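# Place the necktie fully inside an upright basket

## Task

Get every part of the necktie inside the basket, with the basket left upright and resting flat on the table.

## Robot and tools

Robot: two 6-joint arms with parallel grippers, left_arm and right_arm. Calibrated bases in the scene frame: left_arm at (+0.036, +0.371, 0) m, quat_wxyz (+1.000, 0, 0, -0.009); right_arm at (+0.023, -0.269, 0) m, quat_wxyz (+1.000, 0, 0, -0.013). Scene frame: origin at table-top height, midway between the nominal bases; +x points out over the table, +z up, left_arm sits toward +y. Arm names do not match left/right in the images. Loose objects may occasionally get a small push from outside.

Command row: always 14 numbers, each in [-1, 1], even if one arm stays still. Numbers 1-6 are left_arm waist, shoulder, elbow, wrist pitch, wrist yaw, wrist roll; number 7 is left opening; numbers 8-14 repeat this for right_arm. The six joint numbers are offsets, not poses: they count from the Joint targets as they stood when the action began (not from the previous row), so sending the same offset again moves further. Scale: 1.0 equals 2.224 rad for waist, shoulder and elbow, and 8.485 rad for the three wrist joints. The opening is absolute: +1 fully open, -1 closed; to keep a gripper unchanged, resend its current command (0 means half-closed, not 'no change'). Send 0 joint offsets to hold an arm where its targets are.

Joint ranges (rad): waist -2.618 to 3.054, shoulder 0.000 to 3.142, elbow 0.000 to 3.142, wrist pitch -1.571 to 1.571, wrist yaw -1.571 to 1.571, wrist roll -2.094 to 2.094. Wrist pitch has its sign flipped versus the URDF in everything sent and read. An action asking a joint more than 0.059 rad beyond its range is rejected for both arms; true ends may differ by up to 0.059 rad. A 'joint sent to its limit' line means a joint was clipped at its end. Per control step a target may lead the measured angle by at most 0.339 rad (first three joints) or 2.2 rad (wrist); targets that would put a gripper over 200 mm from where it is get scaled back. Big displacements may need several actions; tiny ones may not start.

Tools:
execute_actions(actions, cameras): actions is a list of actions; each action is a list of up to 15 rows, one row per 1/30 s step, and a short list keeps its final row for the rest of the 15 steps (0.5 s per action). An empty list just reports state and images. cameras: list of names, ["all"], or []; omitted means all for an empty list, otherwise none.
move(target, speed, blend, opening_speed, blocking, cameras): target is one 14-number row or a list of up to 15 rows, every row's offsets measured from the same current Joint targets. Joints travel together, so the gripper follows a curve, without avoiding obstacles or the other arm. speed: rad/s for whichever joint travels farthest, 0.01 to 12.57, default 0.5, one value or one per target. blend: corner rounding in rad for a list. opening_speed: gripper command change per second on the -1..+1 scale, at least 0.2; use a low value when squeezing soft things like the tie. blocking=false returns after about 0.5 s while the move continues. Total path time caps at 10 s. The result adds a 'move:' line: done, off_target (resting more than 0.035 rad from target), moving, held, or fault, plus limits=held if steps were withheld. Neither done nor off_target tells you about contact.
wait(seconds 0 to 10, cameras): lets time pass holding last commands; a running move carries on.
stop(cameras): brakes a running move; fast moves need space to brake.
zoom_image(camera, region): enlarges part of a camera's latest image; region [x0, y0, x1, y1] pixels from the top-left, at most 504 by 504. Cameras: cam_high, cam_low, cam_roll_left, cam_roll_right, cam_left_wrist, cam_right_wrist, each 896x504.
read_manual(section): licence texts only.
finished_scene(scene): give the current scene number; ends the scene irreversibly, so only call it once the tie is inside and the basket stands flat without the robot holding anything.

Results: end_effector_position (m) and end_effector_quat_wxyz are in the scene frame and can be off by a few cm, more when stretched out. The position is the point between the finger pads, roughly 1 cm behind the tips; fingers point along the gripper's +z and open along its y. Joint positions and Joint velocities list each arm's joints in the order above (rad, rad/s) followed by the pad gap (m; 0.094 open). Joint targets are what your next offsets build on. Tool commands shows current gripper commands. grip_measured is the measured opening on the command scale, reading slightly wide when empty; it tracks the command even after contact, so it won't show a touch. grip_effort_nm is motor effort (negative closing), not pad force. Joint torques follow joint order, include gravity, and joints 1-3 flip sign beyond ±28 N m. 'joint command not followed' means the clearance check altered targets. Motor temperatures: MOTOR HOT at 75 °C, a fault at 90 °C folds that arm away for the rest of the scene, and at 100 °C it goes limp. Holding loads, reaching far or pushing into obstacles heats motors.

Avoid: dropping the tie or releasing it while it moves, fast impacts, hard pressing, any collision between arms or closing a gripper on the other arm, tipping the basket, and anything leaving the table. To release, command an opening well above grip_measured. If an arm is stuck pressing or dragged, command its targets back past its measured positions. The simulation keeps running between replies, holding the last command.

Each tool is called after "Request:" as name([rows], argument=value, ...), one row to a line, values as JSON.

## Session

Request:
execute_actions(actions=[])

Scene clock: 0.00 s.
left_arm: end_effector_position=(+0.2973, +0.3213, +0.3147) grip_measured=+1.000 grip_effort_nm=n/a end_effector_quat_wxyz=(+0.553, -0.057, +0.824, -0.106) | right_arm: end_effector_position=(+0.3109, -0.2410, +0.3365) grip_measured=+1.000 grip_effort_nm=n/a end_effector_quat_wxyz=(+0.594, +0.078, +0.800, +0.004)
Joint positions: left_arm=[-0.289 0.68 0.942 0.643 -0.174 -0.328 0.094] | right_arm=[0.373 0.776 0.977 0.528 0.417 0.24 0.094]
Joint velocities: within noise
Joint torques (N m): no reading
Motor temperatures (°C): left_arm=[21 29 29 28 20 24 21] | right_arm=[24 26 27 25 25 23 21]
Heat: left arm: 29 °C; right arm: 27 °C.
Joint targets: left_arm=[-0.289 0.674 0.956 0.627 -0.177 -0.325] | right_arm=[0.373 0.769 0.987 0.525 0.419 0.240]
Tool commands: left_gripper/opening=+1.0 right_gripper/opening=+1.0

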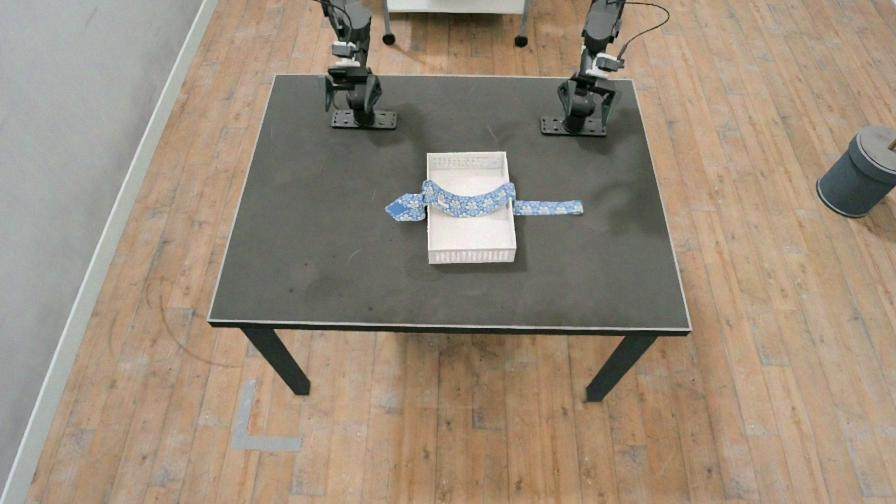

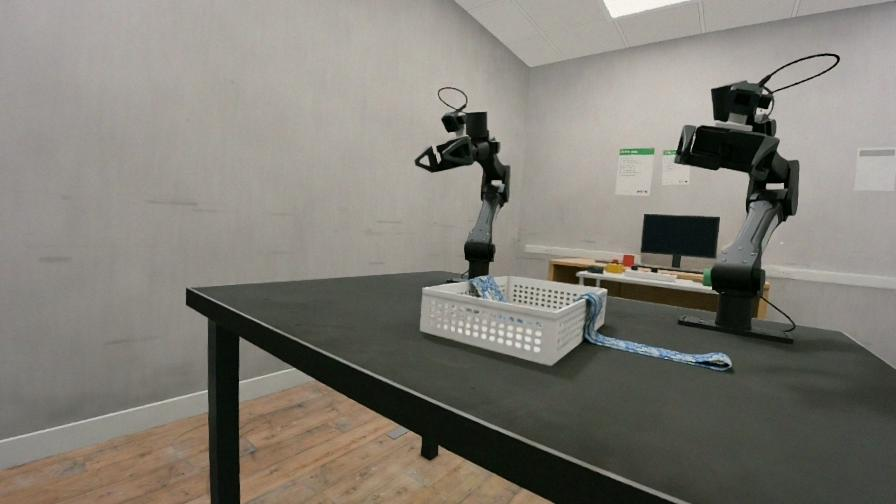

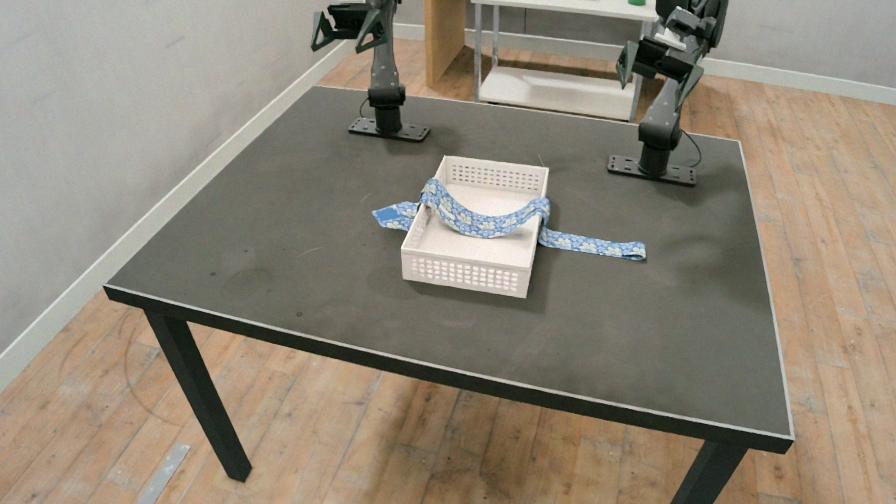

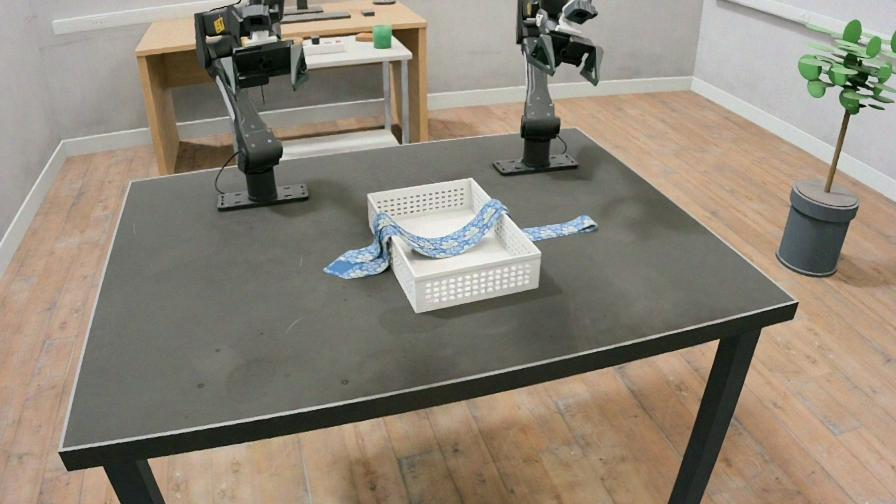

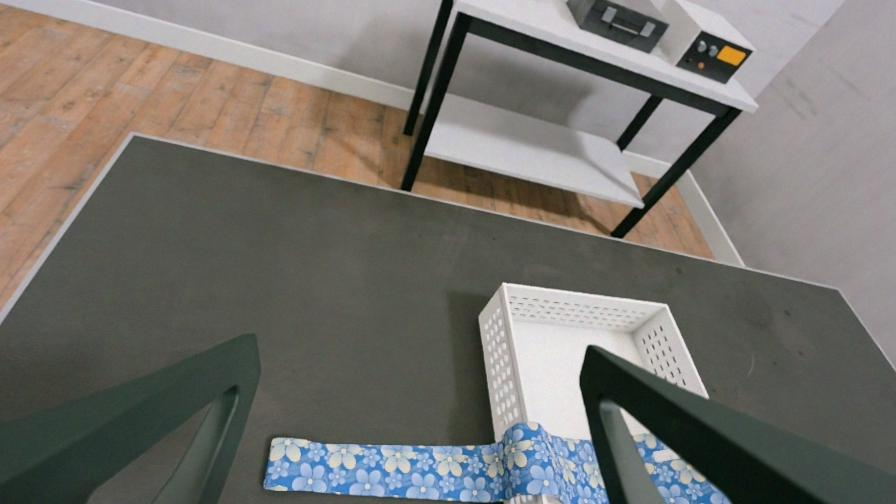

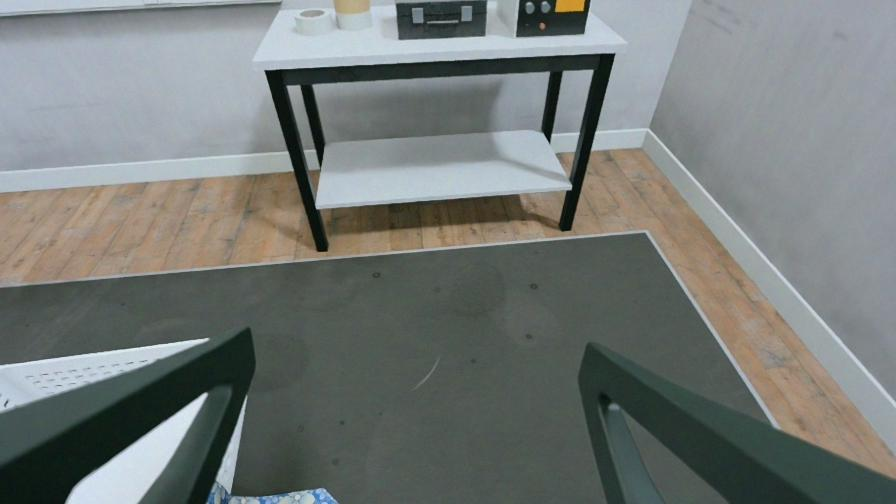

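Request:
move(target=[-0.2055,0.6767,0.5018,0.0986,0.0209,0.1334,1,0,0,0,0,0,0,1], speed=1, cameras=["cam_left_wrist","cam_roll_left","cam_low"])

Scene clock: 5.30 s.
left_arm: end_effector_position=(+0.3389, +0.0835, +0.1088) grip_measured=+1.000 grip_effort_nm=-0.042 end_effector_quat_wxyz=(-0.013, +0.705, +0.709, +0.008) | right_arm: end_effector_position=(+0.3109, -0.2410, +0.3365) grip_measured=+1.000 grip_effort_nm=-0.012 end_effector_quat_wxyz=(+0.594, +0.078, +0.800, +0.004)
Joint positions: left_arm=[-0.75 2.188 2.04 1.449 -0.017 0.796 0.094] | right_arm=[0.373 0.776 0.977 0.528 0.417 0.24 0.094]
Joint torques (N m): left_arm=[0.49 -12.27 8.42 0.02 0.16 0.13] | right_arm=[0.03 -1.21 8.54 -2.12 0.09 -0.01]
Heat: left arm: 30 °C; right arm: 28 °C.
Joint targets: left_arm=[-0.746 2.179 2.072 1.464 0.000 0.807] | right_arm=[0.373 0.769 0.987 0.525 0.419 0.240]
move: done
Images, in order (width x height): cam_low 896x504, cam_roll_left 896x504, cam_left_wrist 896x504.

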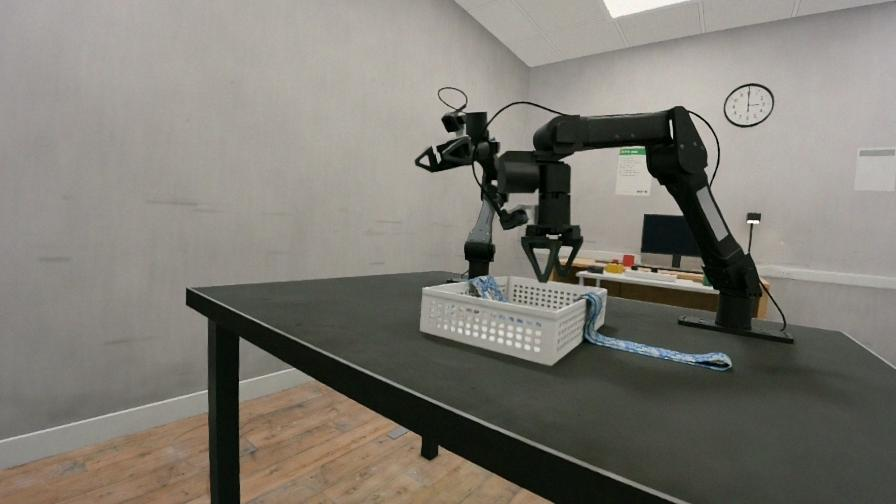

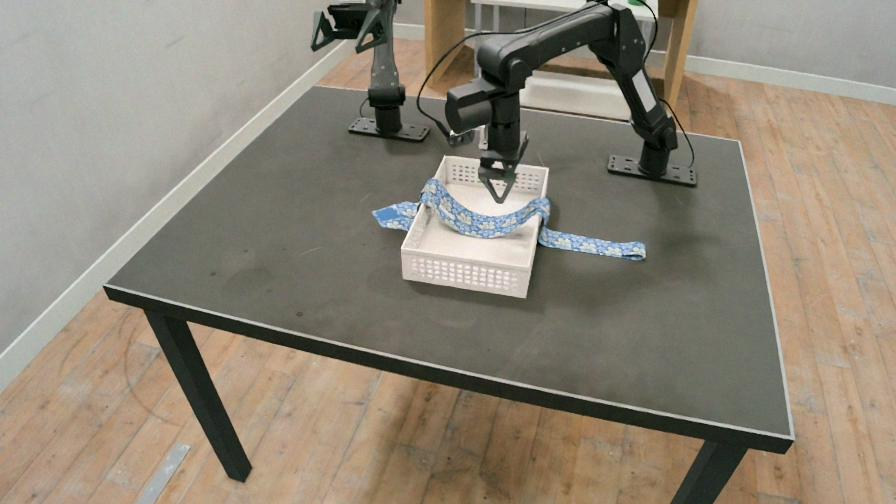

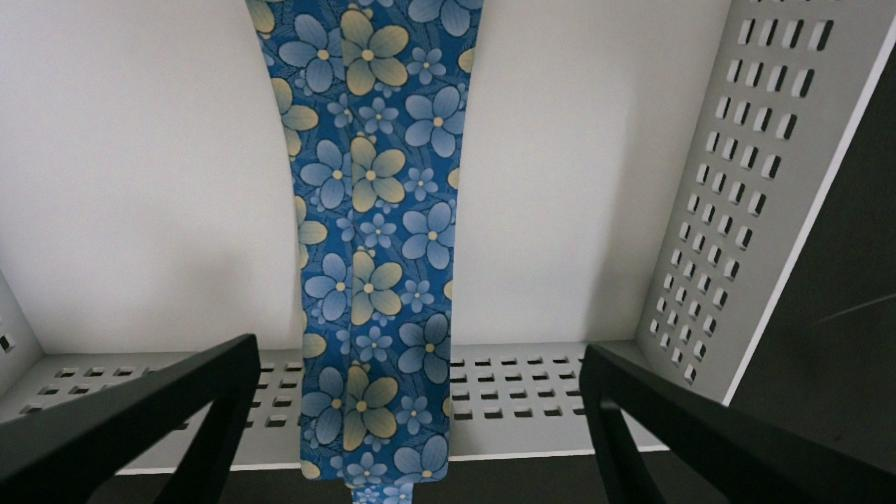

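Request:
move([
  [-0.0027,0.0571,0.0585,0.0004,0,-0.0007,1,0,0,0,0,0,0,1],
  [-0.0027,0.0585,-0.0683,-0.0332,0,-0.0007,1,0,0,0,0,0,0,1],
], speed=0.4, blend=0.03, cameras=["cam_left_wrist","cam_roll_left"])

Scene clock: 9.47 s.
left_arm: end_effector_position=(+0.3581, +0.0650, +0.0313) grip_measured=+1.000 grip_effort_nm=-0.037 end_effector_quat_wxyz=(-0.005, +0.705, +0.709, +0.008) | right_arm: end_effector_position=(+0.3109, -0.2410, +0.3365) grip_measured=+1.000 grip_effort_nm=-0.012 end_effector_quat_wxyz=(+0.594, +0.078, +0.800, +0.004)
Joint positions: left_arm=[-0.75 2.305 1.927 1.203 -0.017 0.797 0.094] | right_arm=[0.373 0.776 0.977 0.528 0.417 0.24 0.094]
Joint torques (N m): left_arm=[-0.05 -12.12 5.15 -0.3 0.16 0.04] | right_arm=[-0.02 -1.17 8.5 -2.1 0.12 -0.02]
Heat: left arm: 31 °C; right arm: 29 °C.
Joint targets: left_arm=[-0.752 2.309 1.920 1.182 0.000 0.801] | right_arm=[0.373 0.769 0.987 0.525 0.419 0.240]
move: done
Images, in order (width x height): cam_roll_left 896x504, cam_left_wrist 896x504.

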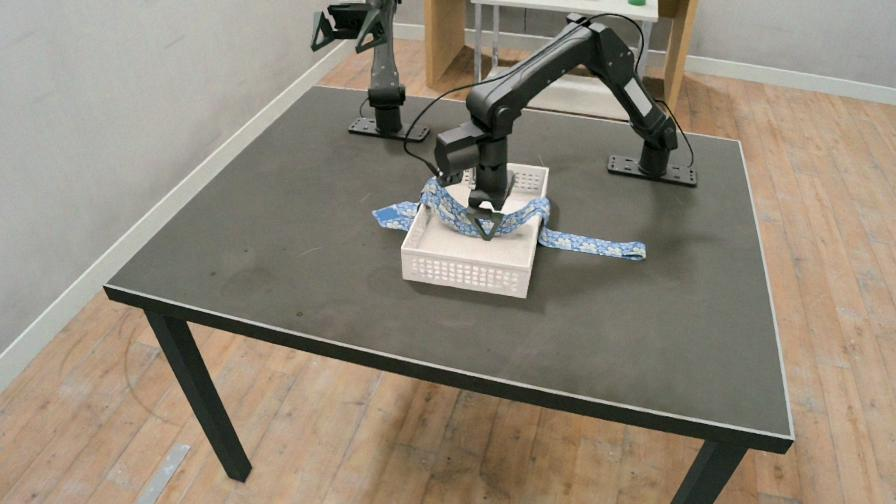

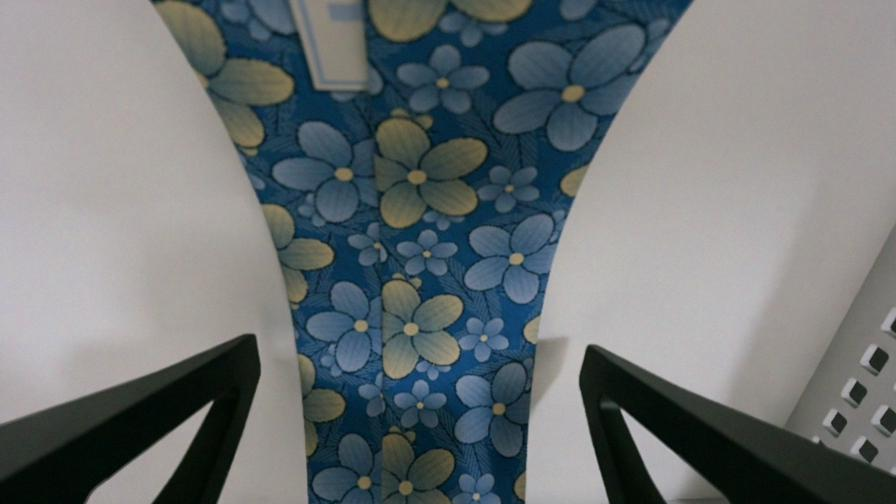

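Request:
move([
  [0,0,-0.025,-0.0065,0,0,1,0,0,0,0,0,0,1],
  [0,0,-0.025,-0.0065,0,0,-0.95,0,0,0,0,0,0,1],
], speed=0.2, opening_speed=1.5, cameras=["cam_left_wrist","cam_roll_left"])

Scene clock: 12.43 s.
left_arm: end_effector_position=(+0.3625, +0.0618, +0.0230) grip_measured=-0.902 grip_effort_nm=-1.062 end_effector_quat_wxyz=(+0.009, +0.704, +0.710, +0.009) | right_arm: end_effector_position=(+0.3109, -0.2410, +0.3365) grip_measured=+1.000 grip_effort_nm=-0.017 end_effector_quat_wxyz=(+0.594, +0.078, +0.800, +0.004)
Joint positions: left_arm=[-0.749 2.303 1.89 1.139 -0.017 0.797 0.005] | right_arm=[0.373 0.776 0.977 0.528 0.417 0.24 0.094]
Joint torques (N m): left_arm=[-0.2 -12.01 3.71 -0.28 0.16 0.03] | right_arm=[0.05 -1.11 8.49 -2.13 0.11 0]
Heat: left arm: 32 °C; right arm: 30 °C.
Joint targets: left_arm=[-0.752 2.309 1.865 1.127 0.000 0.801] | right_arm=[0.373 0.769 0.987 0.525 0.419 0.240]
move: done; target 2's new numbers were sent with left_arm's wrist pitch 0.045 rad from that target
Images, in order (width x height): cam_roll_left 896x504, cam_left_wrist 896x504.

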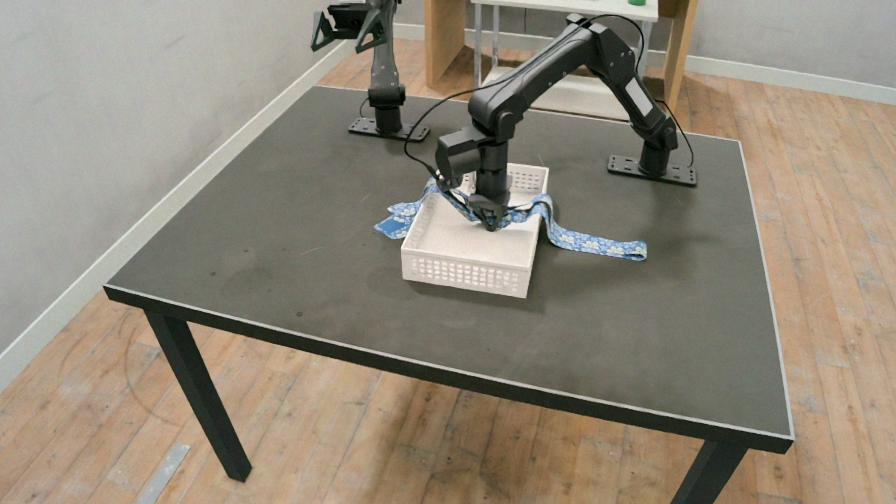

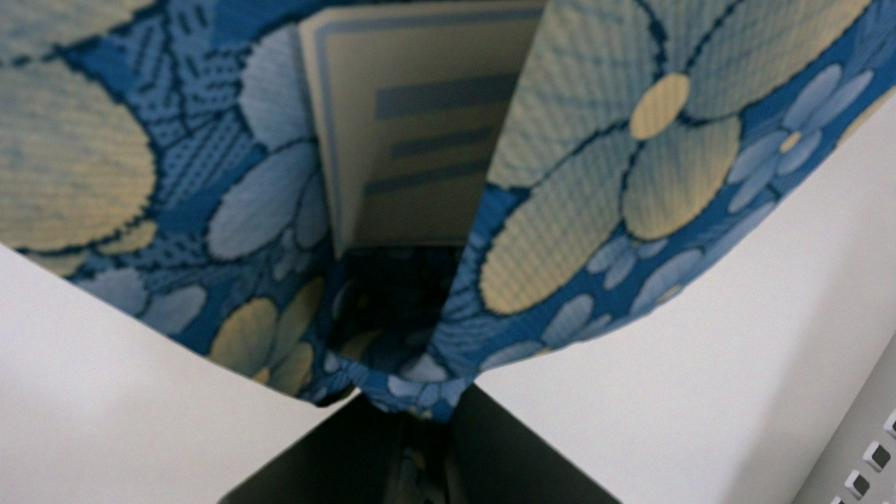

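Request:
move([
  [0,-0.2833,-0.0773,-0.0251,0,0,-0.95,0,0,0,0,0,0,1],
  [0,-0.3993,-0.0868,-0.0797,0,0,-0.95,0,0,0,0,0,0,1],
], speed=0.5, blend=0.05, cameras=["cam_high","cam_low","cam_roll_left","cam_roll_right"])

Scene clock: 17.40 s.
left_arm: end_effector_position=(+0.3629, +0.0606, +0.4341) grip_measured=-0.902 grip_effort_nm=-1.057 end_effector_quat_wxyz=(+0.611, +0.555, +0.564, +0.015) | right_arm: end_effector_position=(+0.3109, -0.2410, +0.3365) grip_measured=+1.000 grip_effort_nm=-0.017 end_effector_quat_wxyz=(+0.594, +0.078, +0.800, +0.004)
Joint positions: left_arm=[-0.749 1.442 1.681 0.494 -0.014 0.798 0.005] | right_arm=[0.373 0.776 0.977 0.528 0.417 0.24 0.094]
Joint torques (N m): left_arm=[-0.17 -7.64 5.74 -2.01 0.14 0.02] | right_arm=[-0.06 -1.14 8.54 -2.12 0.11 -0.01]
Motor temperatures (°C): left_arm=[21 35 30 29 20 24 22] | right_arm=[24 26 30 30 25 23 21]
Heat: left arm: 35 °C; right arm: 30 °C.
Joint targets: left_arm=[-0.752 1.421 1.671 0.451 0.000 0.801] | right_arm=[0.373 0.769 0.987 0.525 0.419 0.240]
move: off_target (left_arm); left_arm: the wrist pitch is farthest, 0.043 rad from its target
Images, in order (width x height): cam_high 896x504, cam_low 896x504, cam_roll_left 896x504, cam_roll_right 896x504.

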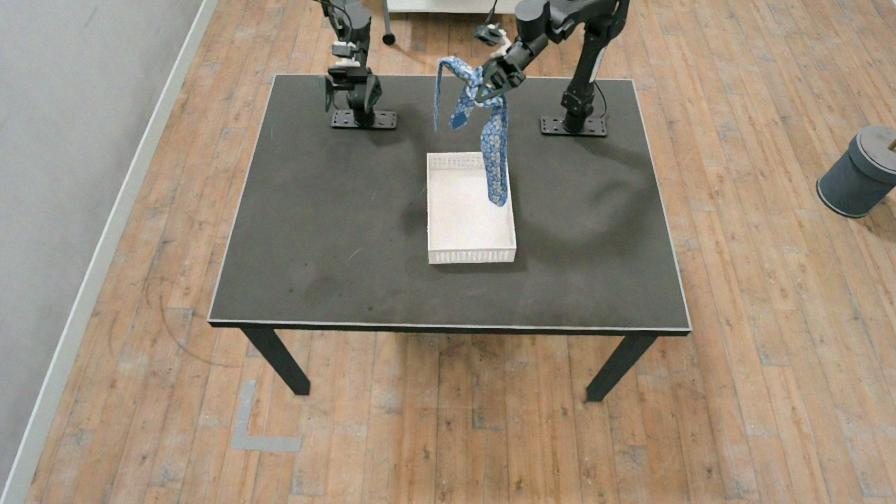

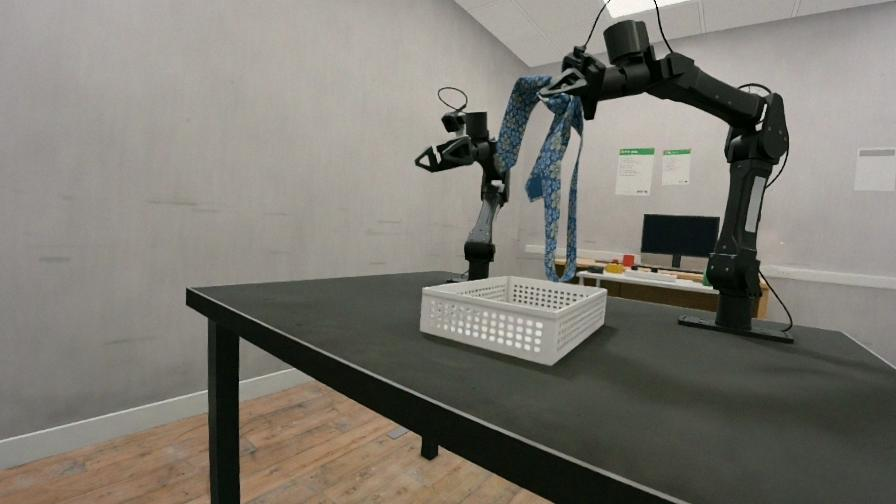

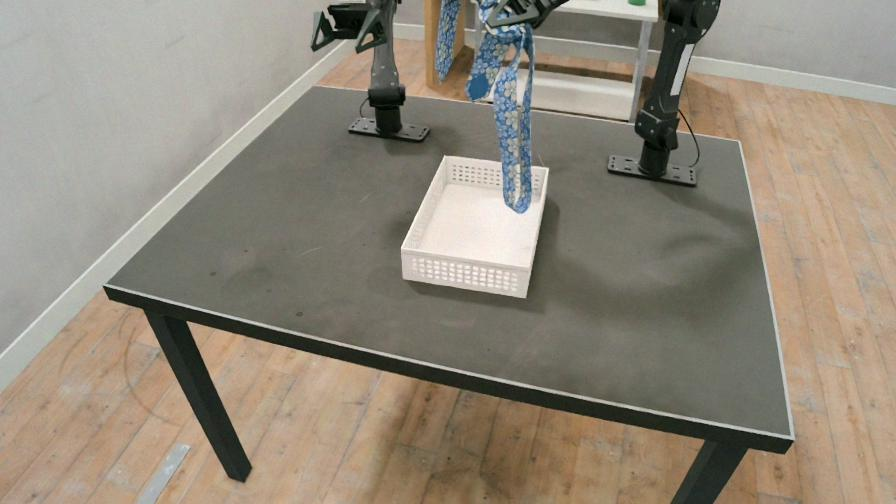

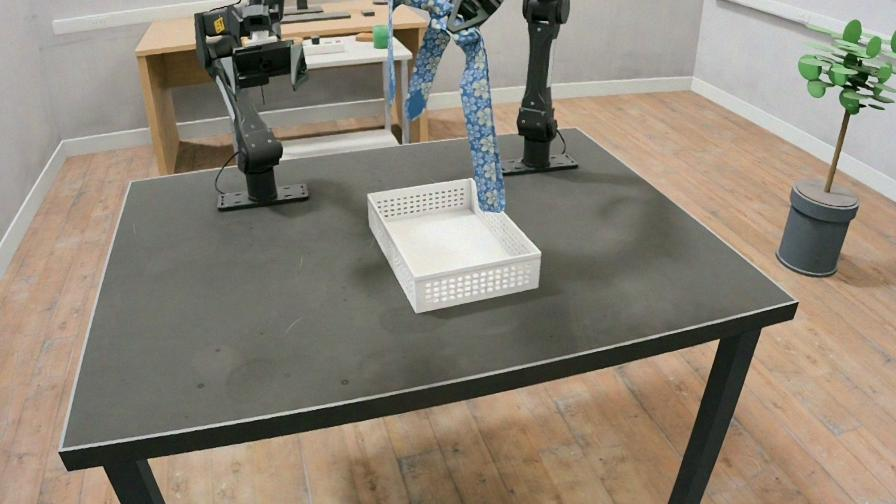

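Request:
move([
  [-0.0225,0.1255,0.013,0.0546,0,0,-0.95,0,0,0,0,0,0,1],
  [-0.0225,0.2352,-0.0621,0.0398,0,0,-0.95,0,0,0,0,0,0,1],
], speed=0.35, blend=0.05, cameras=["cam_high","cam_low","cam_roll_left","cam_roll_right"])

Scene clock: 23.37 s.
left_arm: end_effector_position=(+0.3467, +0.0467, +0.0856) grip_measured=-0.902 grip_effort_nm=-1.057 end_effector_quat_wxyz=(+0.169, +0.710, +0.683, +0.005) | right_arm: end_effector_position=(+0.3109, -0.2410, +0.3365) grip_measured=+1.000 grip_effort_nm=-0.012 end_effector_quat_wxyz=(+0.594, +0.078, +0.800, +0.004)
Joint positions: left_arm=[-0.796 1.951 1.535 0.817 -0.013 0.798 0.005] | right_arm=[0.373 0.776 0.977 0.528 0.417 0.24 0.094]
Joint torques (N m): left_arm=[-0.42 -10.73 5.98 -0.89 0.13 0.02] | right_arm=[-0.05 -1.09 8.51 -2.13 0.11 0.01]
Heat: left arm: 34 °C; right arm: 31 °C.
Joint targets: left_arm=[-0.802 1.944 1.533 0.789 0.001 0.801] | right_arm=[0.373 0.769 0.987 0.525 0.419 0.240]
move: done
Images, in order (width x height): cam_high 896x504, cam_low 896x504, cam_roll_left 896x504, cam_roll_right 896x504.

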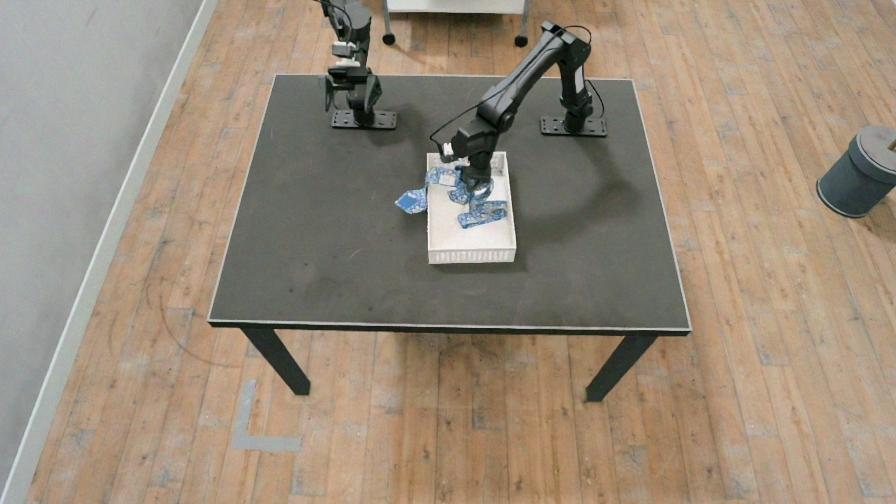

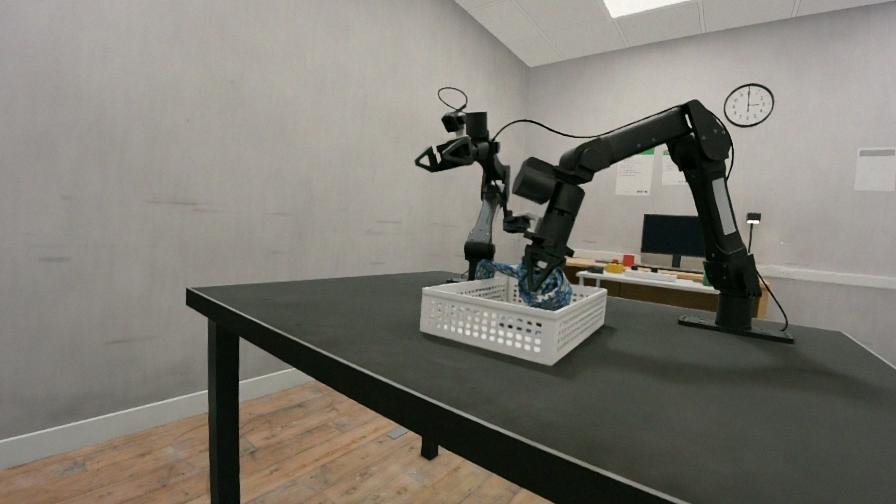

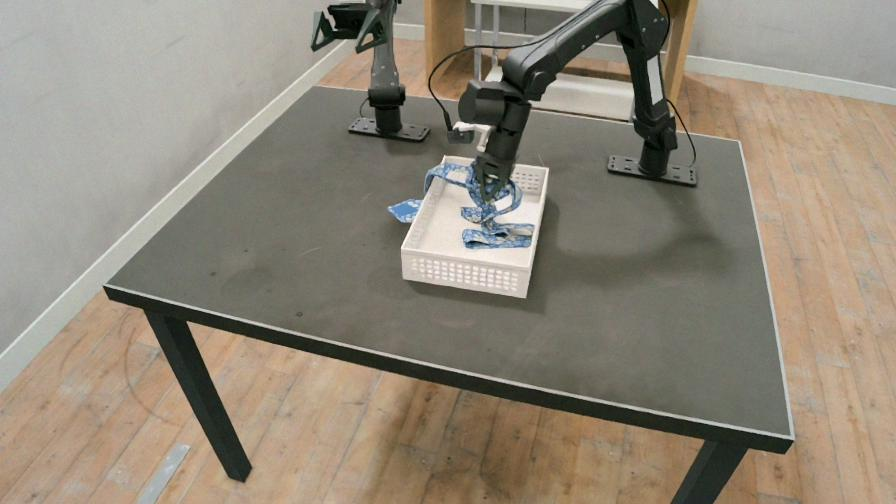

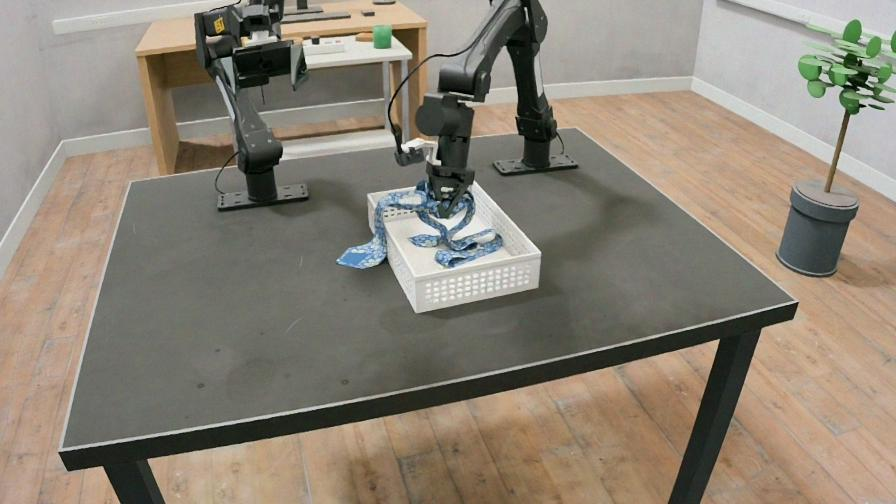

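Request:
move([
  [0,0,0,0,0,0,0.3,0,0,0,0,0,0,1],
  [0,-0.11,0.075,0.015,0,0,0.3,0,0,0,0,0,0,1],
  [0.25,-0.11,0.075,0.015,0,0,0.3,0.0263,0.4765,0.2788,0.0971,-0.0494,-0.1656,1],
], speed=0.8, opening_speed=2, cameras=["cam_high","cam_right_wrist","cam_roll_left","cam_roll_right"])

Scene clock: 29.97 s.
left_arm: end_effector_position=(+0.4716, +0.2570, +0.2424) grip_measured=+0.297 grip_effort_nm=0.125 end_effector_quat_wxyz=(+0.309, +0.477, +0.818, +0.090) | right_arm: end_effector_position=(+0.3327, -0.1413, +0.1267) grip_measured=+1.000 grip_effort_nm=-0.027 end_effector_quat_wxyz=(+0.004, +0.703, -0.712, +0.008)
Joint positions: left_arm=[-0.244 1.697 1.693 0.91 -0.01 0.798 0.061] | right_arm=[0.425 1.815 1.576 1.334 0.019 -1.159 0.094]
Joint torques (N m): left_arm=[-0.09 -8.12 7.08 -1.04 0.11 0.02] | right_arm=[0.65 -8.21 9.58 -0.2 -0.19 -0.07]
Heat: left arm: 35 °C; right arm: 31 °C.
Joint targets: left_arm=[-0.246 1.699 1.700 0.916 0.001 0.801] | right_arm=[0.431 1.829 1.607 1.349 0.000 -1.165]
move: done
Images, in order (width x height): cam_high 896x504, cam_roll_left 896x504, cam_roll_right 896x504, cam_right_wrist 896x504.

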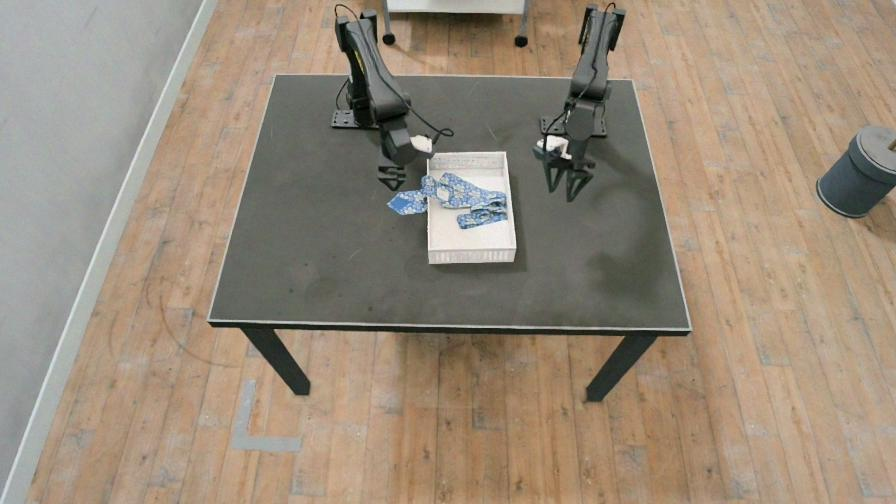

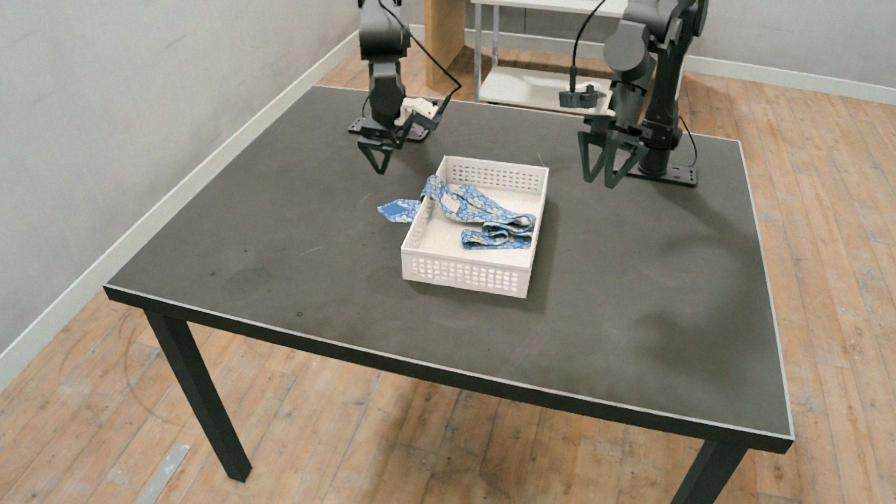

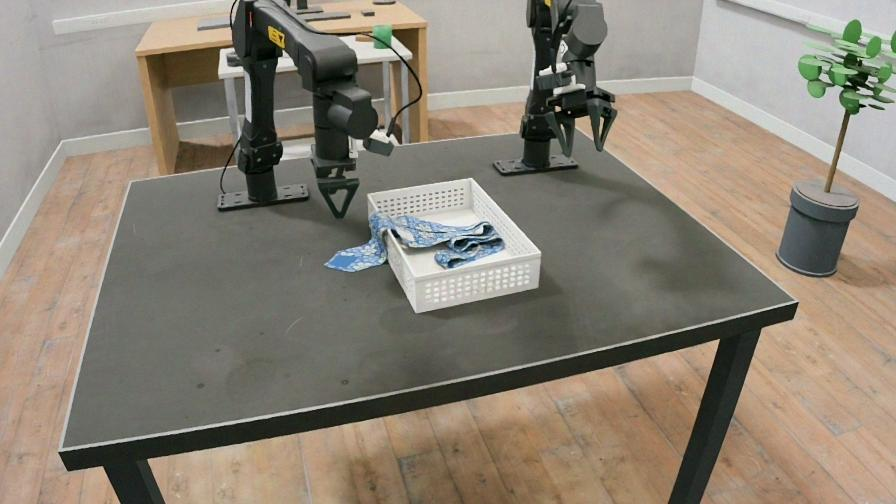

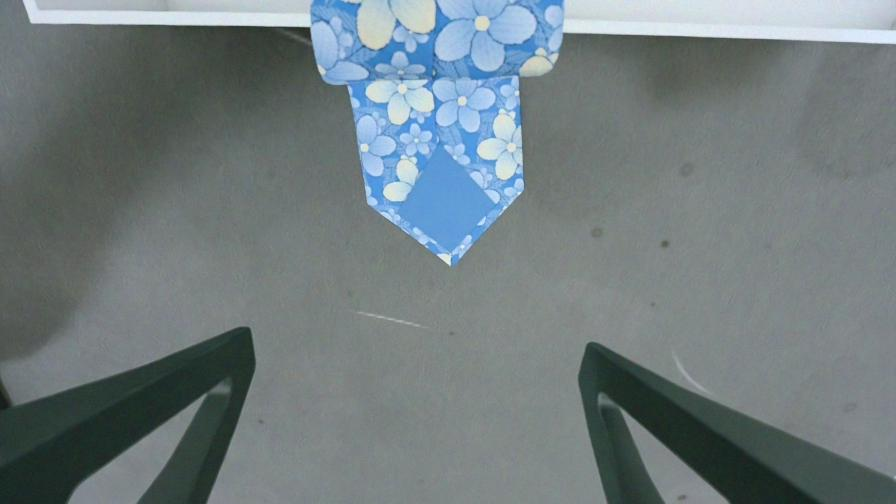

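Request:
move([
  [0,0,0,0,0,0,0.3,0.0342,0.0488,-0.0067,-0.0145,0,0.0088,1],
  [0,0,0,0,0,0,0.3,0.0342,0.0769,-0.0958,-0.0453,0,0.0088,1],
], speed=0.4, cameras=["cam_right_wrist","cam_roll_right"])

Scene clock: 35.87 s.
left_arm: end_effector_position=(+0.4715, +0.2570, +0.2424) grip_measured=+0.297 grip_effort_nm=0.120 end_effector_quat_wxyz=(+0.309, +0.477, +0.818, +0.090) | right_arm: end_effector_position=(+0.3501, -0.1006, +0.0297) grip_measured=+1.000 grip_effort_nm=-0.032 end_effector_quat_wxyz=(-0.008, +0.709, -0.705, +0.010)
Joint positions: left_arm=[-0.244 1.697 1.693 0.91 -0.01 0.798 0.061] | right_arm=[0.507 1.98 1.406 0.976 0.015 -1.097 0.094]
Joint torques (N m): left_arm=[-0.1 -8.1 7.08 -1.05 0.11 0.03] | right_arm=[0.03 -9.02 5.5 -0.54 -0.17 0.06]
Heat: left arm: 35 °C; right arm: 32 °C.
Joint targets: left_arm=[-0.246 1.699 1.700 0.916 0.001 0.801] | right_arm=[0.507 2.000 1.394 0.965 0.000 -1.091]
move: done
Images, in order (width x height): cam_roll_right 896x504, cam_right_wrist 896x504.

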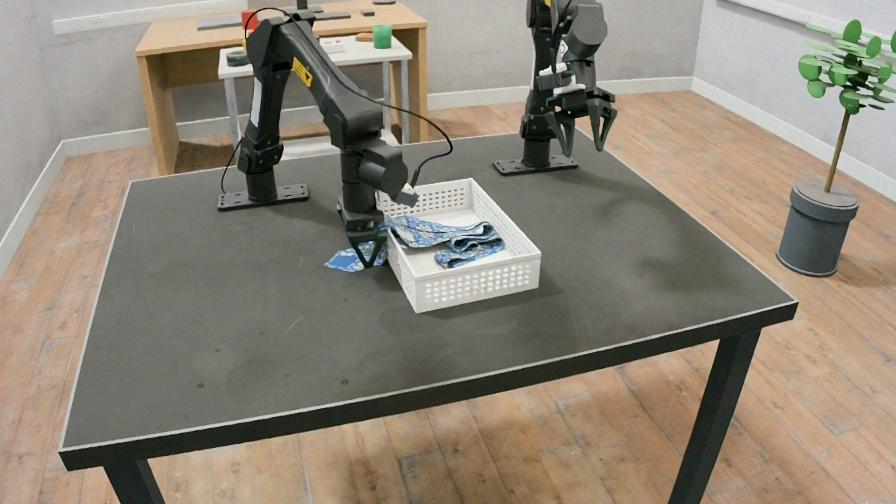

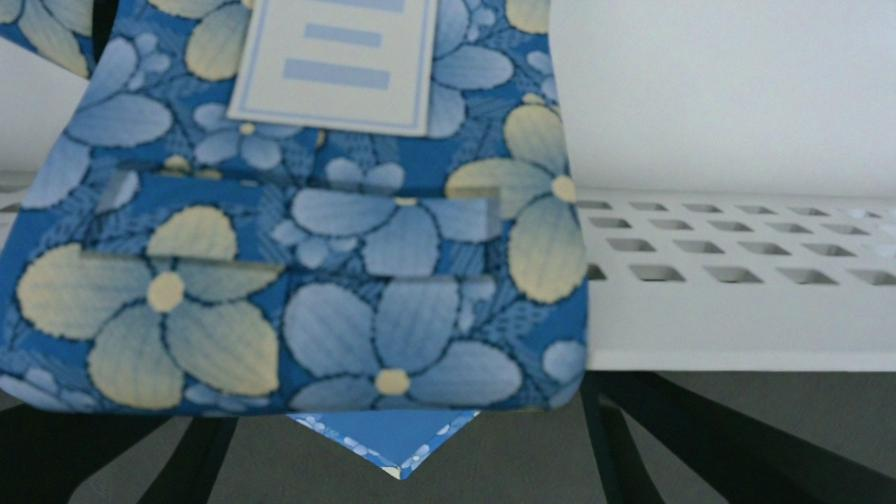

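Request:
move([
  [0,0,0,0,0,0,0.3,-0.0558,-0.0202,-0.0288,-0.0024,0,-0.0145,1],
  [0,0,0,0,0,0,0.3,-0.0558,-0.0178,-0.0487,-0.0081,0,-0.0145,1],
], speed=0.3, cameras=["cam_right_wrist","cam_roll_right"])

Scene clock: 41.53 s.
left_arm: end_effector_position=(+0.4715, +0.2570, +0.2424) grip_measured=+0.297 grip_effort_nm=0.115 end_effector_quat_wxyz=(+0.309, +0.477, +0.818, +0.090) | right_arm: end_effector_position=(+0.3536, -0.1471, +0.0139) grip_measured=+1.000 grip_effort_nm=-0.032 end_effector_quat_wxyz=(+0.003, +0.704, -0.710, +0.005)
Joint positions: left_arm=[-0.244 1.697 1.693 0.91 -0.01 0.798 0.061] | right_arm=[0.384 1.966 1.319 0.925 0.013 -1.204 0.094]
Joint torques (N m): left_arm=[-0.09 -8.08 7.1 -1.05 0.11 0.02] | right_arm=[-0.05 -10.82 3.58 -0.71 -0.13 -0.12]
Heat: left arm: 35 °C; right arm: 31 °C.
Joint targets: left_arm=[-0.246 1.699 1.700 0.916 0.001 0.801] | right_arm=[0.383 1.960 1.286 0.896 0.000 -1.214]
move: done
Images, in order (width x height): cam_roll_right 896x504, cam_right_wrist 896x504.

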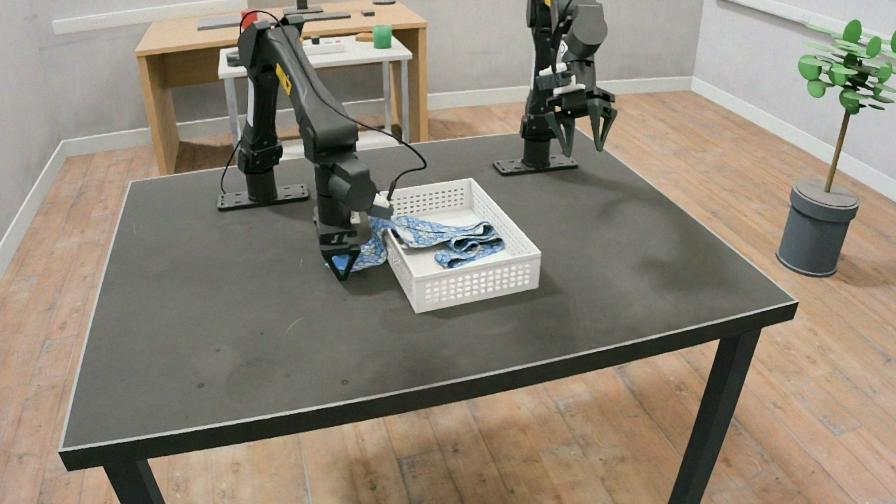

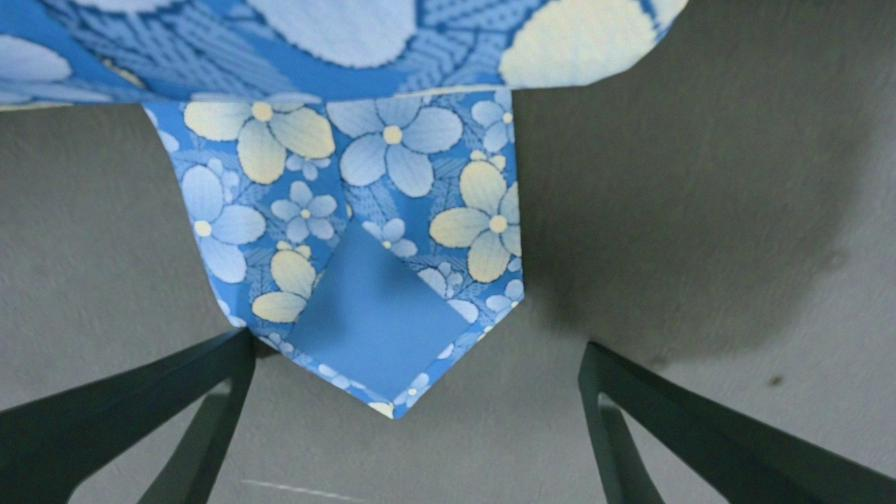

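Request:
move([
  [0,0,0,0,0,0,0.3,0,0,0,0,0,0,-0.95],
  [0,0,0,0,0,0,0.3,0,-0.1009,0.2127,0.0621,0,0,-0.95],
  [0,0,0,0,0,0,0.3,0.1659,-0.0047,0.3125,0.0395,0,0,-0.95],
  [0,0,0,0,0,0,0.3,0.1659,-0.0173,0.1151,-0.0088,0,0,-0.95],
], speed=0.6, blend=[0,0.1,0.1,0], opening_speed=1.5, cameras=["cam_high","cam_roll_left","cam_roll_right","cam_low"])

Scene clock: 49.67 s.
left_arm: end_effector_position=(+0.4715, +0.2570, +0.2424) grip_measured=+0.297 grip_effort_nm=0.125 end_effector_quat_wxyz=(+0.309, +0.477, +0.818, +0.090) | right_arm: end_effector_position=(+0.3596, +0.0295, +0.1009) grip_measured=-0.947 grip_effort_nm=-0.950 end_effector_quat_wxyz=(-0.176, +0.810, -0.558, +0.045)
Joint positions: left_arm=[-0.244 1.697 1.693 0.91 -0.01 0.798 0.061] | right_arm=[0.751 1.925 1.553 0.833 0.003 -1.211 0.002]
Joint torques (N m): left_arm=[-0.1 -8.12 7.09 -1.05 0.11 0.02] | right_arm=[0.13 -11.26 6.46 -1.2 -0.04 -0.02]
Heat: left arm: 35 °C; right arm: 30 °C.
Joint targets: left_arm=[-0.246 1.699 1.700 0.916 0.001 0.801] | right_arm=[0.752 1.922 1.542 0.821 0.000 -1.214]
move: done
Images, in order (width x height): cam_high 896x504, cam_low 896x504, cam_roll_left 896x504, cam_roll_right 896x504.

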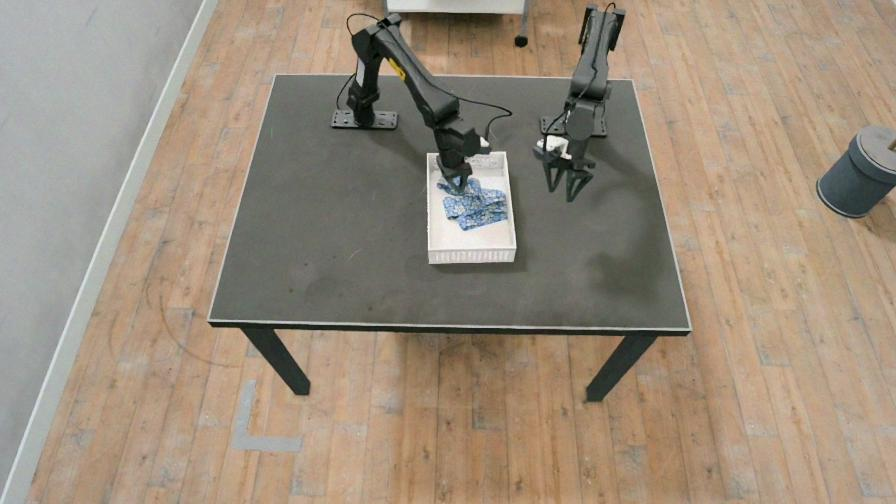

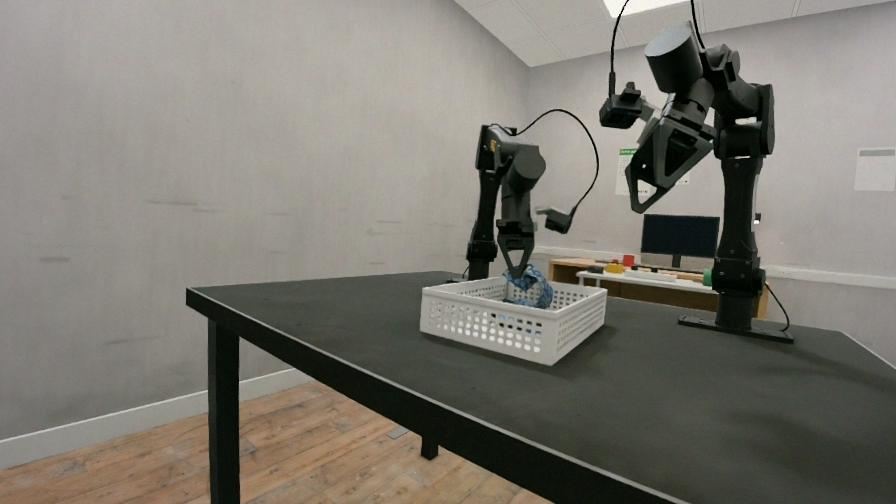

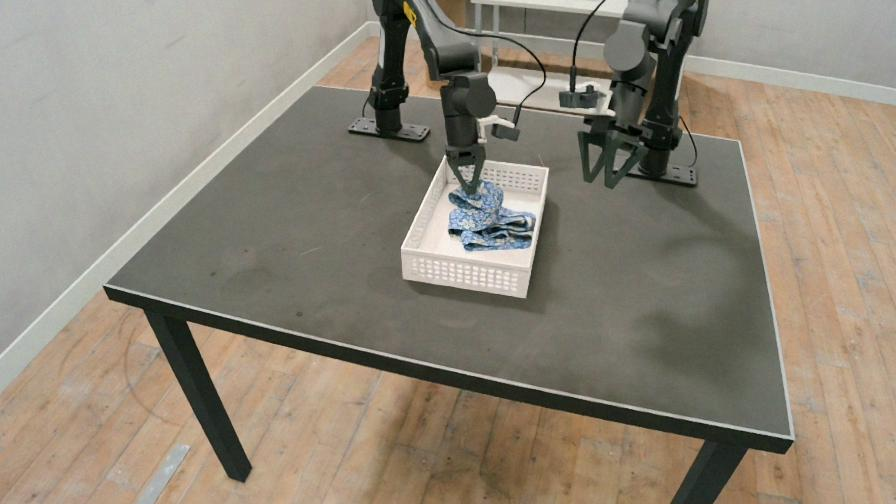

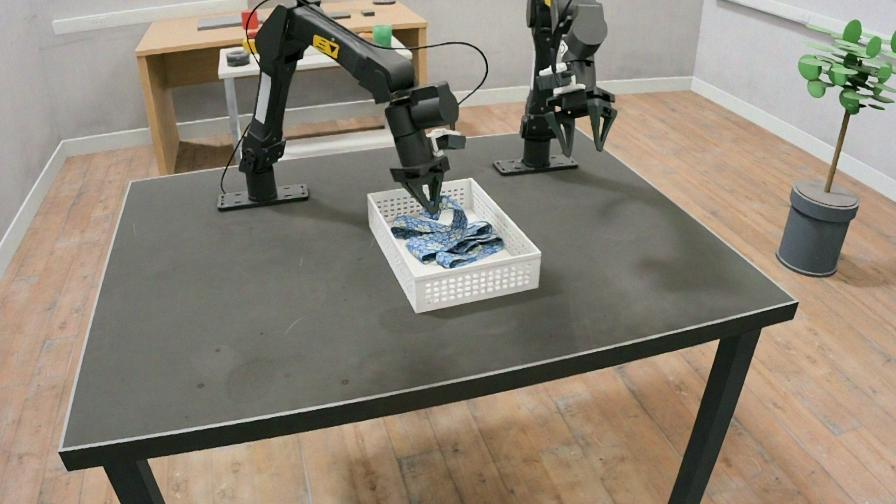

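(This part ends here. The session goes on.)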